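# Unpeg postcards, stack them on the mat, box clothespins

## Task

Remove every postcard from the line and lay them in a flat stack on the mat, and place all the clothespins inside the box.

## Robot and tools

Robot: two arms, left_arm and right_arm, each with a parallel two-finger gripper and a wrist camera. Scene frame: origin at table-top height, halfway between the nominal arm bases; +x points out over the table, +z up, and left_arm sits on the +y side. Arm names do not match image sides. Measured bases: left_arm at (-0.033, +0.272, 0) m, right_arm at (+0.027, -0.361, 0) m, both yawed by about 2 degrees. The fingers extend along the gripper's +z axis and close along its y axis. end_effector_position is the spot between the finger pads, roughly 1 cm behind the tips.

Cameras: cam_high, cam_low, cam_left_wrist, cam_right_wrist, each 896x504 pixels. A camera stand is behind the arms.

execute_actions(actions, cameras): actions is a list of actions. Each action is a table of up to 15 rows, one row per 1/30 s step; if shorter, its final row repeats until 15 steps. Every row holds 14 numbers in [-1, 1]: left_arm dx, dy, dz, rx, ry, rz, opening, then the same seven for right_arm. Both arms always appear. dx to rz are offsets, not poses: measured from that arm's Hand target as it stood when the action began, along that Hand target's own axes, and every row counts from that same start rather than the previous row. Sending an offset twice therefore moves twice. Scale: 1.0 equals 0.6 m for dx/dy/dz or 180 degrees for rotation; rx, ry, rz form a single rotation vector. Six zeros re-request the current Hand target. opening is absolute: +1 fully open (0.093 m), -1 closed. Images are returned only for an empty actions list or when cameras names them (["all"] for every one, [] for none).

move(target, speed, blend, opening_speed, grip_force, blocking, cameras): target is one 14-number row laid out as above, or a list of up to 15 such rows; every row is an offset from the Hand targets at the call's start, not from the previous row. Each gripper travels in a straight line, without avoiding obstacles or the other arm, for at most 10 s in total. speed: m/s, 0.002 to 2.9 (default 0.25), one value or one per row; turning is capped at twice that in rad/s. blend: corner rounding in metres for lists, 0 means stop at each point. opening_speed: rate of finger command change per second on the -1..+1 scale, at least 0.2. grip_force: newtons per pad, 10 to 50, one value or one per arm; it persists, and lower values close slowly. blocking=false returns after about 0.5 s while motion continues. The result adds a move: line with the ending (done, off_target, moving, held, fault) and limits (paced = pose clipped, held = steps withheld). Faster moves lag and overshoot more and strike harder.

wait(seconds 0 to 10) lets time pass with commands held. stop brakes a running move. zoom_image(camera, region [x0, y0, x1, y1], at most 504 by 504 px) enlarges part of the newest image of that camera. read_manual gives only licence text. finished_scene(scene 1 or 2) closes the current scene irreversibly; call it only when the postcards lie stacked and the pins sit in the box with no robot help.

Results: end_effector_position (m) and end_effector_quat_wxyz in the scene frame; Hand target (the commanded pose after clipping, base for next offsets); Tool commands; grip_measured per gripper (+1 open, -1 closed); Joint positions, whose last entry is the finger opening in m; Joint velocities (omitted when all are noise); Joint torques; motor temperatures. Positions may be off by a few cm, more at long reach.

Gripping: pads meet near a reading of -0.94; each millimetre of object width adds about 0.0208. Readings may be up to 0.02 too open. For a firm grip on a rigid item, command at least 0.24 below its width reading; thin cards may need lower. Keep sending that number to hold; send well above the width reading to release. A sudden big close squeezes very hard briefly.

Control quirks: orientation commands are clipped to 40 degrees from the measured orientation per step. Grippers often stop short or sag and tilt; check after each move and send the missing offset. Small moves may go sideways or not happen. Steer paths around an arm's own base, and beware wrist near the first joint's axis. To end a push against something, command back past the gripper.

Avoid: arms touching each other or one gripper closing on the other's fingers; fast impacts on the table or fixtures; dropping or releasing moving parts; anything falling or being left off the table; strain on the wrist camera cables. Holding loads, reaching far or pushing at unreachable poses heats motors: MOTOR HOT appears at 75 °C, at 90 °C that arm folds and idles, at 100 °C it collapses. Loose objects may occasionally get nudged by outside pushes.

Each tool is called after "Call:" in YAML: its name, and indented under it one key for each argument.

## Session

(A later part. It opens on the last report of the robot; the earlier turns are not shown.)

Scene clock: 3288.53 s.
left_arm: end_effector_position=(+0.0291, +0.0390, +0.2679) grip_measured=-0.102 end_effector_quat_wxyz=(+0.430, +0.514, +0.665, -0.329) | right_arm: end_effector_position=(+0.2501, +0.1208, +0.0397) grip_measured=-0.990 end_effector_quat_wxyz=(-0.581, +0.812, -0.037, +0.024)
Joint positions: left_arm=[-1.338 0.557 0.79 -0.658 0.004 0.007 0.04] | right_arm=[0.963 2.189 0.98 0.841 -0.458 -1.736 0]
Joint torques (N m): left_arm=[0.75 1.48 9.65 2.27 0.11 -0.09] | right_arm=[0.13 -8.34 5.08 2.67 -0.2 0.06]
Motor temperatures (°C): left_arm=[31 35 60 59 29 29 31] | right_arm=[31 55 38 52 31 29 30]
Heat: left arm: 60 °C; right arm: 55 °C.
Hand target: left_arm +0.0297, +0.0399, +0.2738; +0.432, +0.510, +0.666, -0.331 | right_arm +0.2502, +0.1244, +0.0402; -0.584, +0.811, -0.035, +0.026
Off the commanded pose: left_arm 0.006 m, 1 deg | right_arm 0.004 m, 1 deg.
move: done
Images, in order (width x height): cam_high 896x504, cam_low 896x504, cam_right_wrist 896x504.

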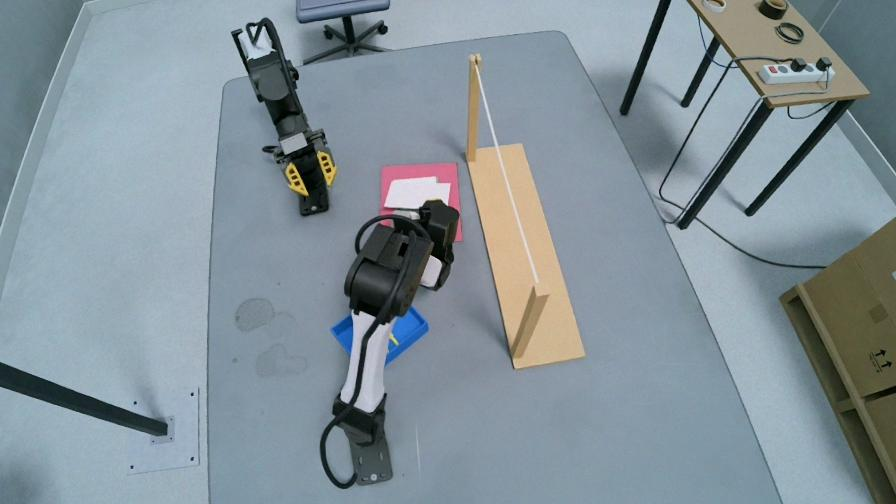

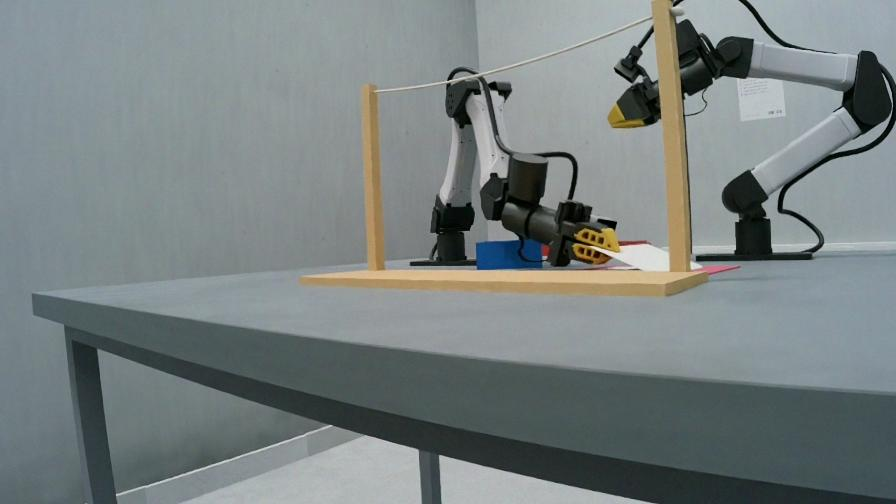

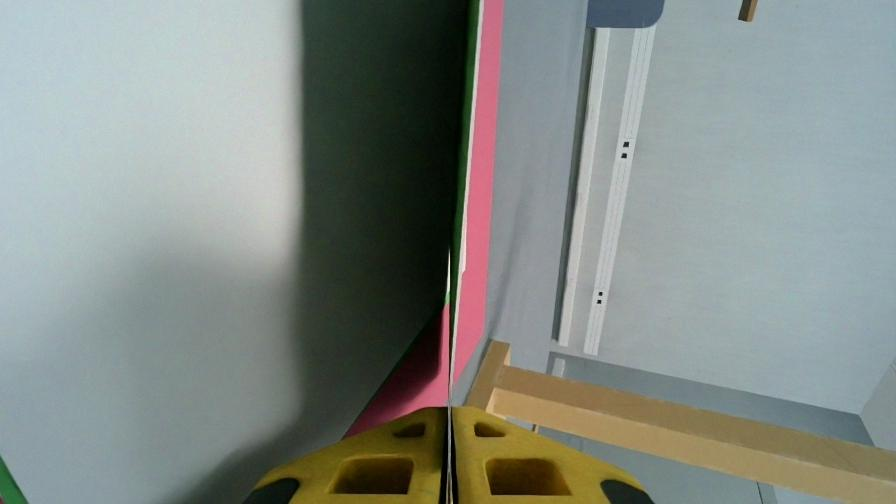

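Call:
move:
  target:
    - [0, 0, 0, 0, 0, 0, -0.1, -0.0097, 0.014, 0, 0, 0, 0, -1]
    - [0, 0, 0, 0, 0, 0, -0.1, -0.0097, 0.014, 0, 0, 0, 0, -0.78]
  speed: 0.04
  opening_speed: 0.4
  cameras: ["cam_high", "cam_low", "cam_right_wrist"]

Call:
zoom_image:
  camera: "cam_high"
  region: [370, 140, 490, 260]

Call:
zoom_image:
  camera: "cam_low"
  region: [500, 140, 760, 300]

Scene clock: 3309.33 s.
left_arm: end_effector_position=(+0.0291, +0.0390, +0.2679) grip_measured=-0.102 end_effector_quat_wxyz=(+0.430, +0.514, +0.665, -0.329) | right_arm: end_effector_position=(+0.2485, +0.1237, +0.0393) grip_measured=-0.782 end_effector_quat_wxyz=(-0.587, +0.808, -0.034, +0.029)
Joint positions: left_arm=[-1.338 0.557 0.79 -0.658 0.004 0.007 0.04] | right_arm=[0.971 2.203 0.98 0.873 -0.45 -1.736 0.008]
Joint torques (N m): left_arm=[0.5 1.26 9.59 2.35 0.12 -0.05] | right_arm=[0.32 -8.23 3.12 2.8 -0.18 0.11]
Motor temperatures (°C): left_arm=[31 35 61 59 29 29 31] | right_arm=[31 57 37 50 31 29 30]
Heat: left arm: 61 °C; right arm: 57 °C.
Hand target: left_arm +0.0297, +0.0399, +0.2738; +0.432, +0.510, +0.666, -0.331 | right_arm +0.2443, +0.1222, +0.0323; -0.584, +0.811, -0.035, +0.026
Off the commanded pose: left_arm 0.006 m, 1 deg | right_arm 0.008 m, 1 deg.
move: done
Images, in order (width x height): cam_high 896x504, cam_low 896x504, cam_right_wrist 896x504.

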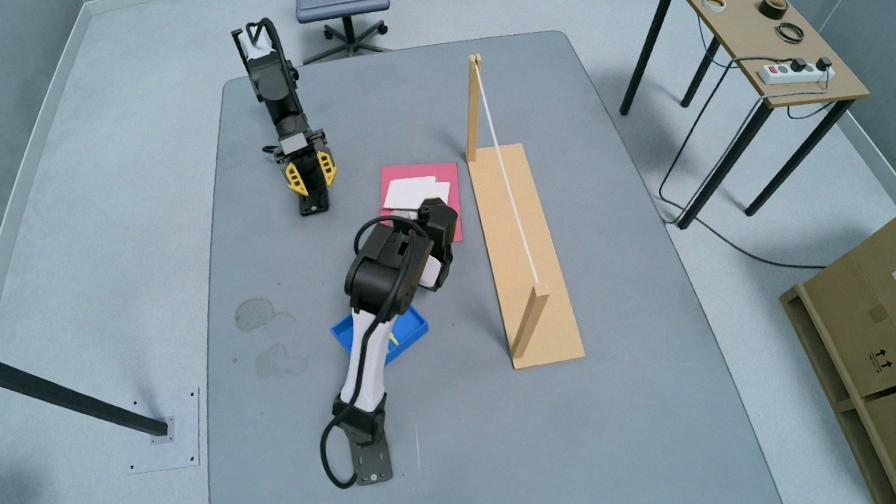

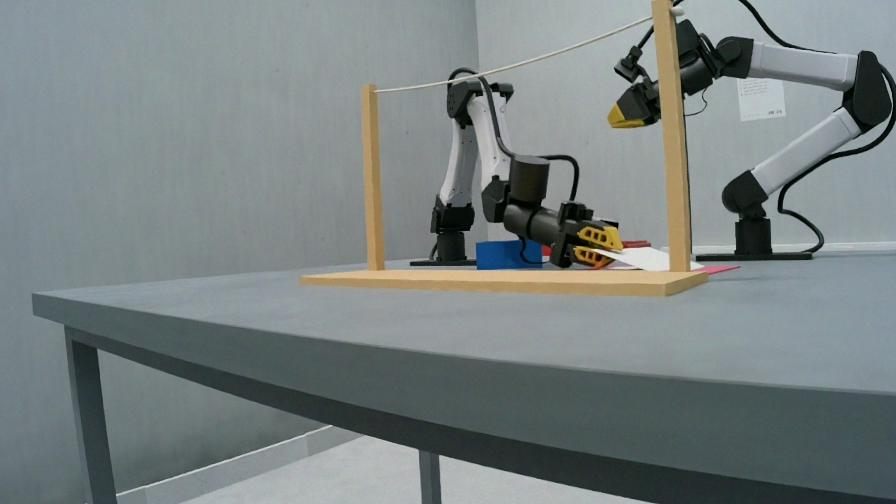

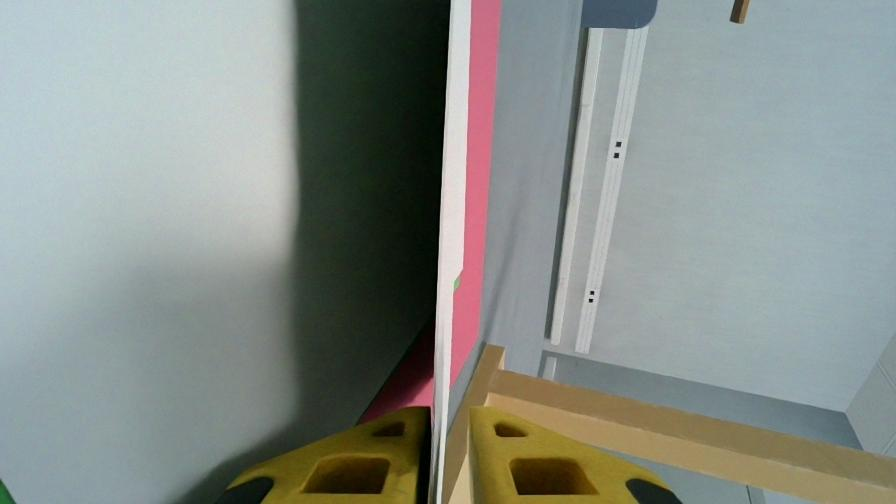

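Scaled by 4.200.

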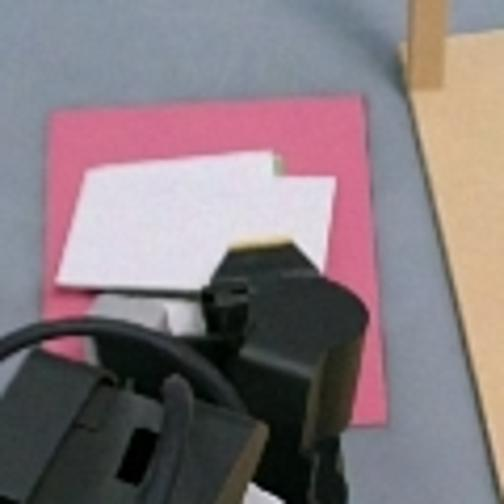

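Scaled by 1.938.

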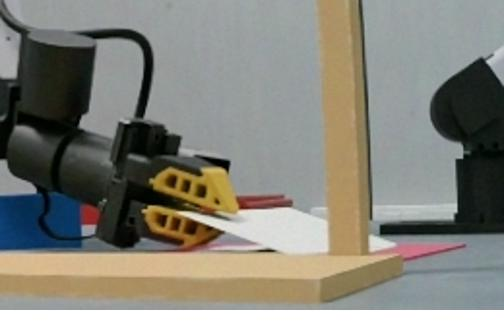

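Call:
move:
  target: [0, 0, 0, 0, 0, 0, -0.1, 0, 0, -0.087, 0, 0, 0, -0.78]
  speed: 0.06
  cameras: ["cam_high", "cam_low", "cam_right_wrist"]

Call:
zoom_image:
  camera: "cam_high"
  region: [370, 140, 490, 260]

Call:
zoom_image:
  camera: "cam_low"
  region: [500, 140, 760, 300]

Scene clock: 3321.53 s.
left_arm: end_effector_position=(+0.0291, +0.0390, +0.2679) grip_measured=-0.102 end_effector_quat_wxyz=(+0.430, +0.514, +0.665, -0.329) | right_arm: end_effector_position=(+0.2419, +0.0740, +0.0369) grip_measured=-0.782 end_effector_quat_wxyz=(-0.573, +0.818, -0.043, +0.029)
Joint positions: left_arm=[-1.338 0.557 0.79 -0.658 0.004 0.007 0.04] | right_arm=[0.917 2.087 0.783 0.909 -0.482 -1.76 0.008]
Joint torques (N m): left_arm=[0.59 1.33 9.52 2.26 0.08 -0.09] | right_arm=[-0.81 -10.22 3 2.63 -0.55 0.07]
Motor temperatures (°C): left_arm=[31 34 61 60 29 29 31] | right_arm=[31 56 37 51 31 29 30]
Heat: left arm: 61 °C; right arm: 56 °C.
Hand target: left_arm +0.0297, +0.0399, +0.2738; +0.432, +0.510, +0.666, -0.331 | right_arm +0.2398, +0.0729, +0.0488; -0.584, +0.811, -0.035, +0.026
Off the commanded pose: left_arm 0.006 m, 1 deg | right_arm 0.012 m, 2 deg.
move: off_target (right_arm)
Images, in order (width x height): cam_high 896x504, cam_low 896x504, cam_right_wrist 896x504.

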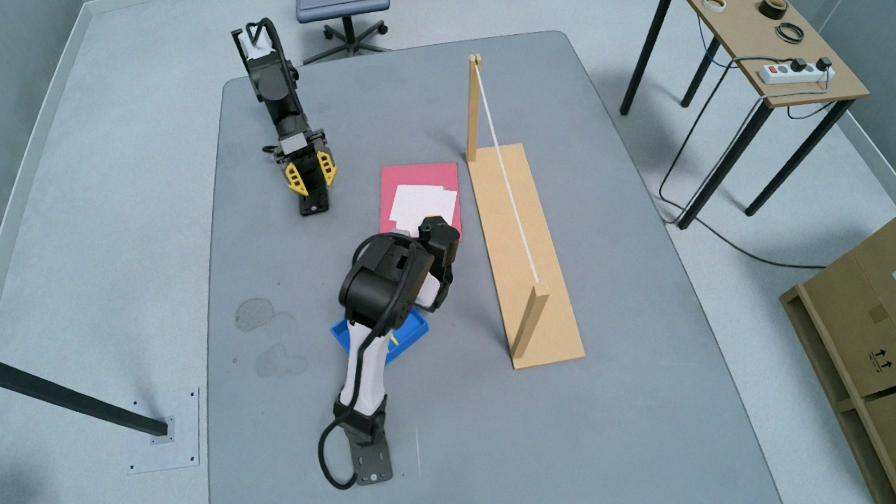

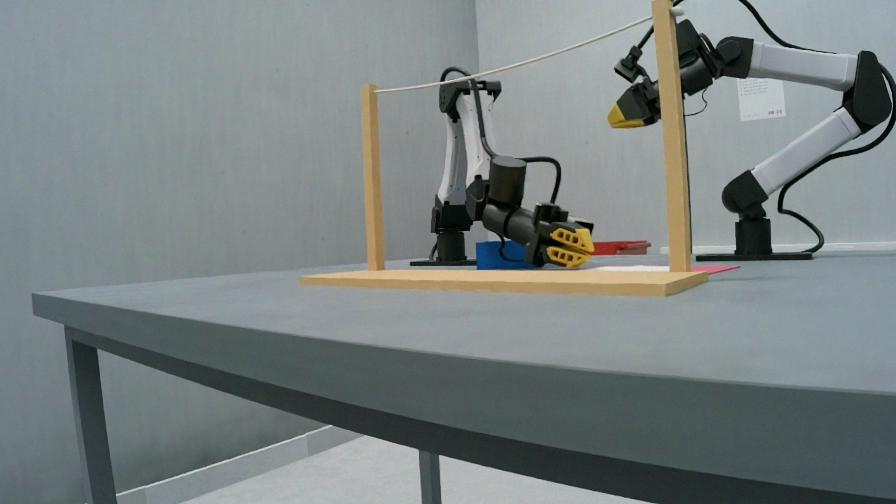

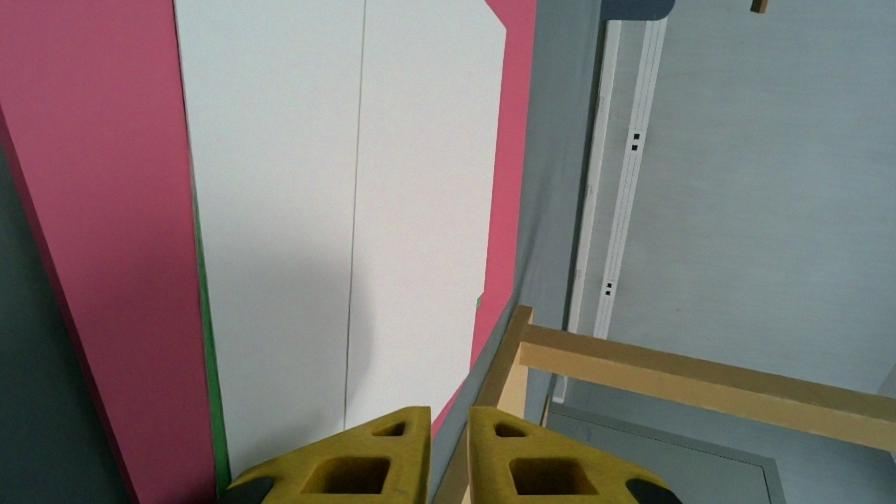

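Scaled by 4.200.

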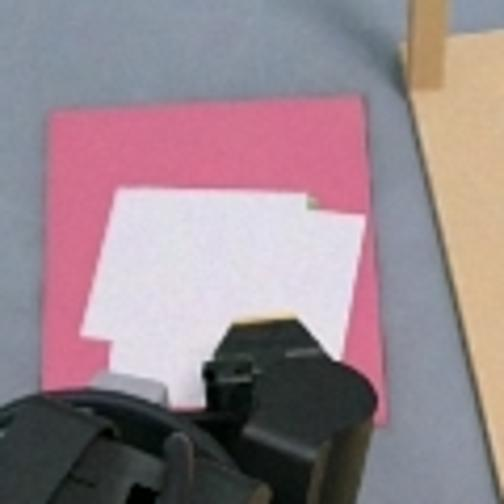

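Scaled by 1.938.

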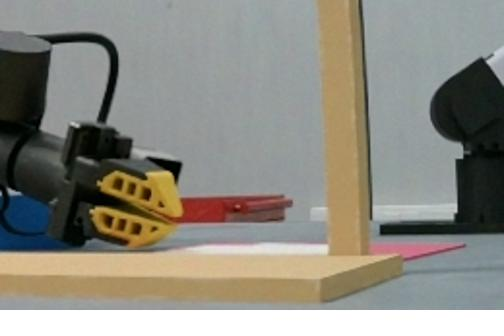

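Call:
move:
  target:
    - [0, 0, 0, 0, 0, 0, -0.1, 0, 0, -0.05, 0, 0, 0, -0.78]
    - [0, 0, 0, 0, 0, 0, -0.1, 0, -0.20, -0.28, 0, 0, 0, -0.78]
  speed: [0.08, 0.15]
  blend: [0.02, 0]
  cameras: ["all"]

Call:
zoom_image:
  camera: "cam_high"
  region: [370, 140, 490, 260]

Scene clock: 3335.63 s.
left_arm: end_effector_position=(+0.0291, +0.0390, +0.2679) grip_measured=-0.102 end_effector_quat_wxyz=(+0.430, +0.514, +0.665, -0.329) | right_arm: end_effector_position=(+0.2285, -0.0498, +0.2016) grip_measured=-0.782 end_effector_quat_wxyz=(-0.573, +0.818, -0.047, +0.026)
Joint positions: left_arm=[-1.338 0.557 0.79 -0.658 0.004 0.007 0.04] | right_arm=[0.66 1.233 0.713 0.048 -0.717 -1.882 0.008]
Joint torques (N m): left_arm=[0.96 1.58 9.73 2.31 0.12 -0.08] | right_arm=[-0.92 -3.97 8.34 2.29 -0.66 0.04]
Motor temperatures (°C): left_arm=[31 34 61 60 29 29 31] | right_arm=[31 56 36 49 31 29 30]
Heat: left arm: 61 °C; right arm: 56 °C.
Hand target: left_arm +0.0297, +0.0399, +0.2739; +0.432, +0.510, +0.666, -0.331 | right_arm +0.2290, -0.0479, +0.2158; -0.584, +0.811, -0.035, +0.026
Off the commanded pose: left_arm 0.006 m, 1 deg | right_arm 0.014 m, 2 deg.
move: off_target (right_arm); blend cut to 0.0151 m at target 1

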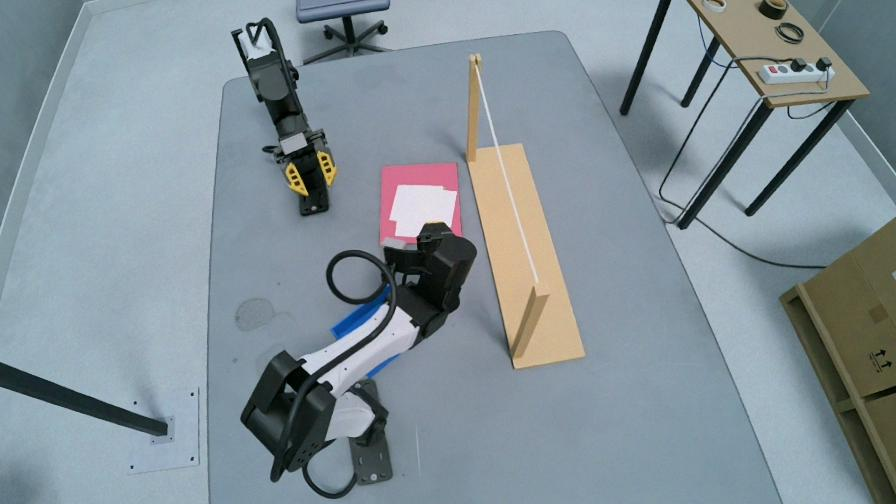

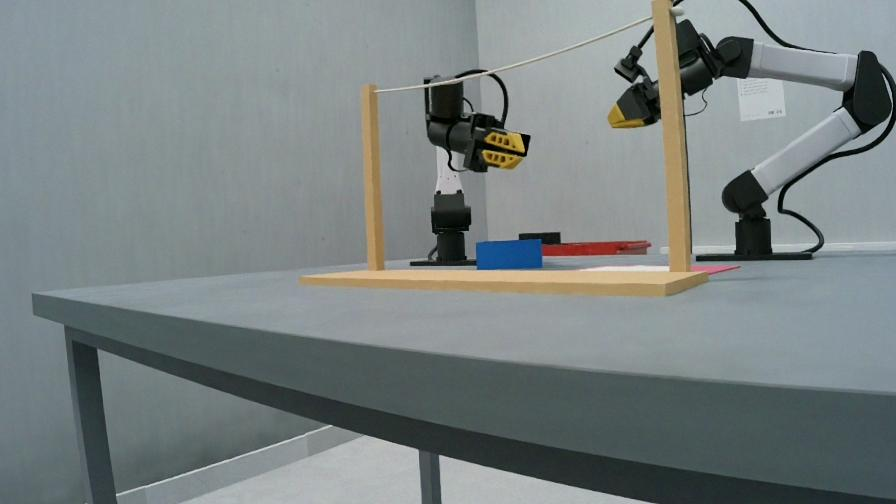

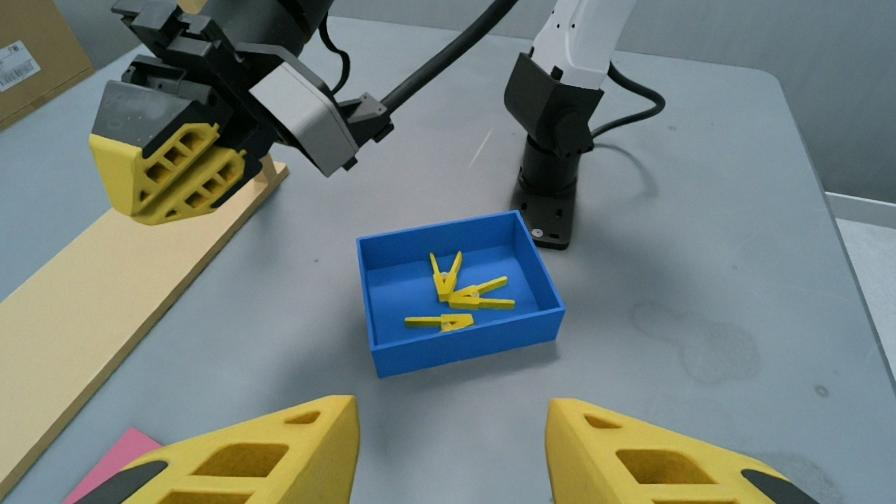

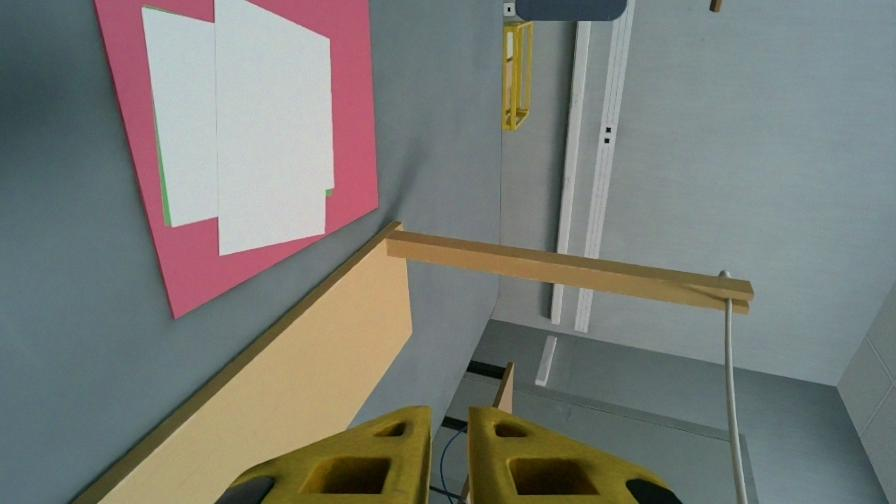

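Scaled by 4.200.

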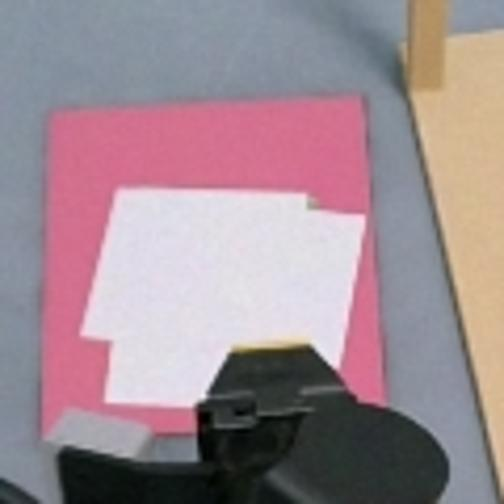

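Call:
finished_scene:
  scene: 1

The scene is finished: the task was done.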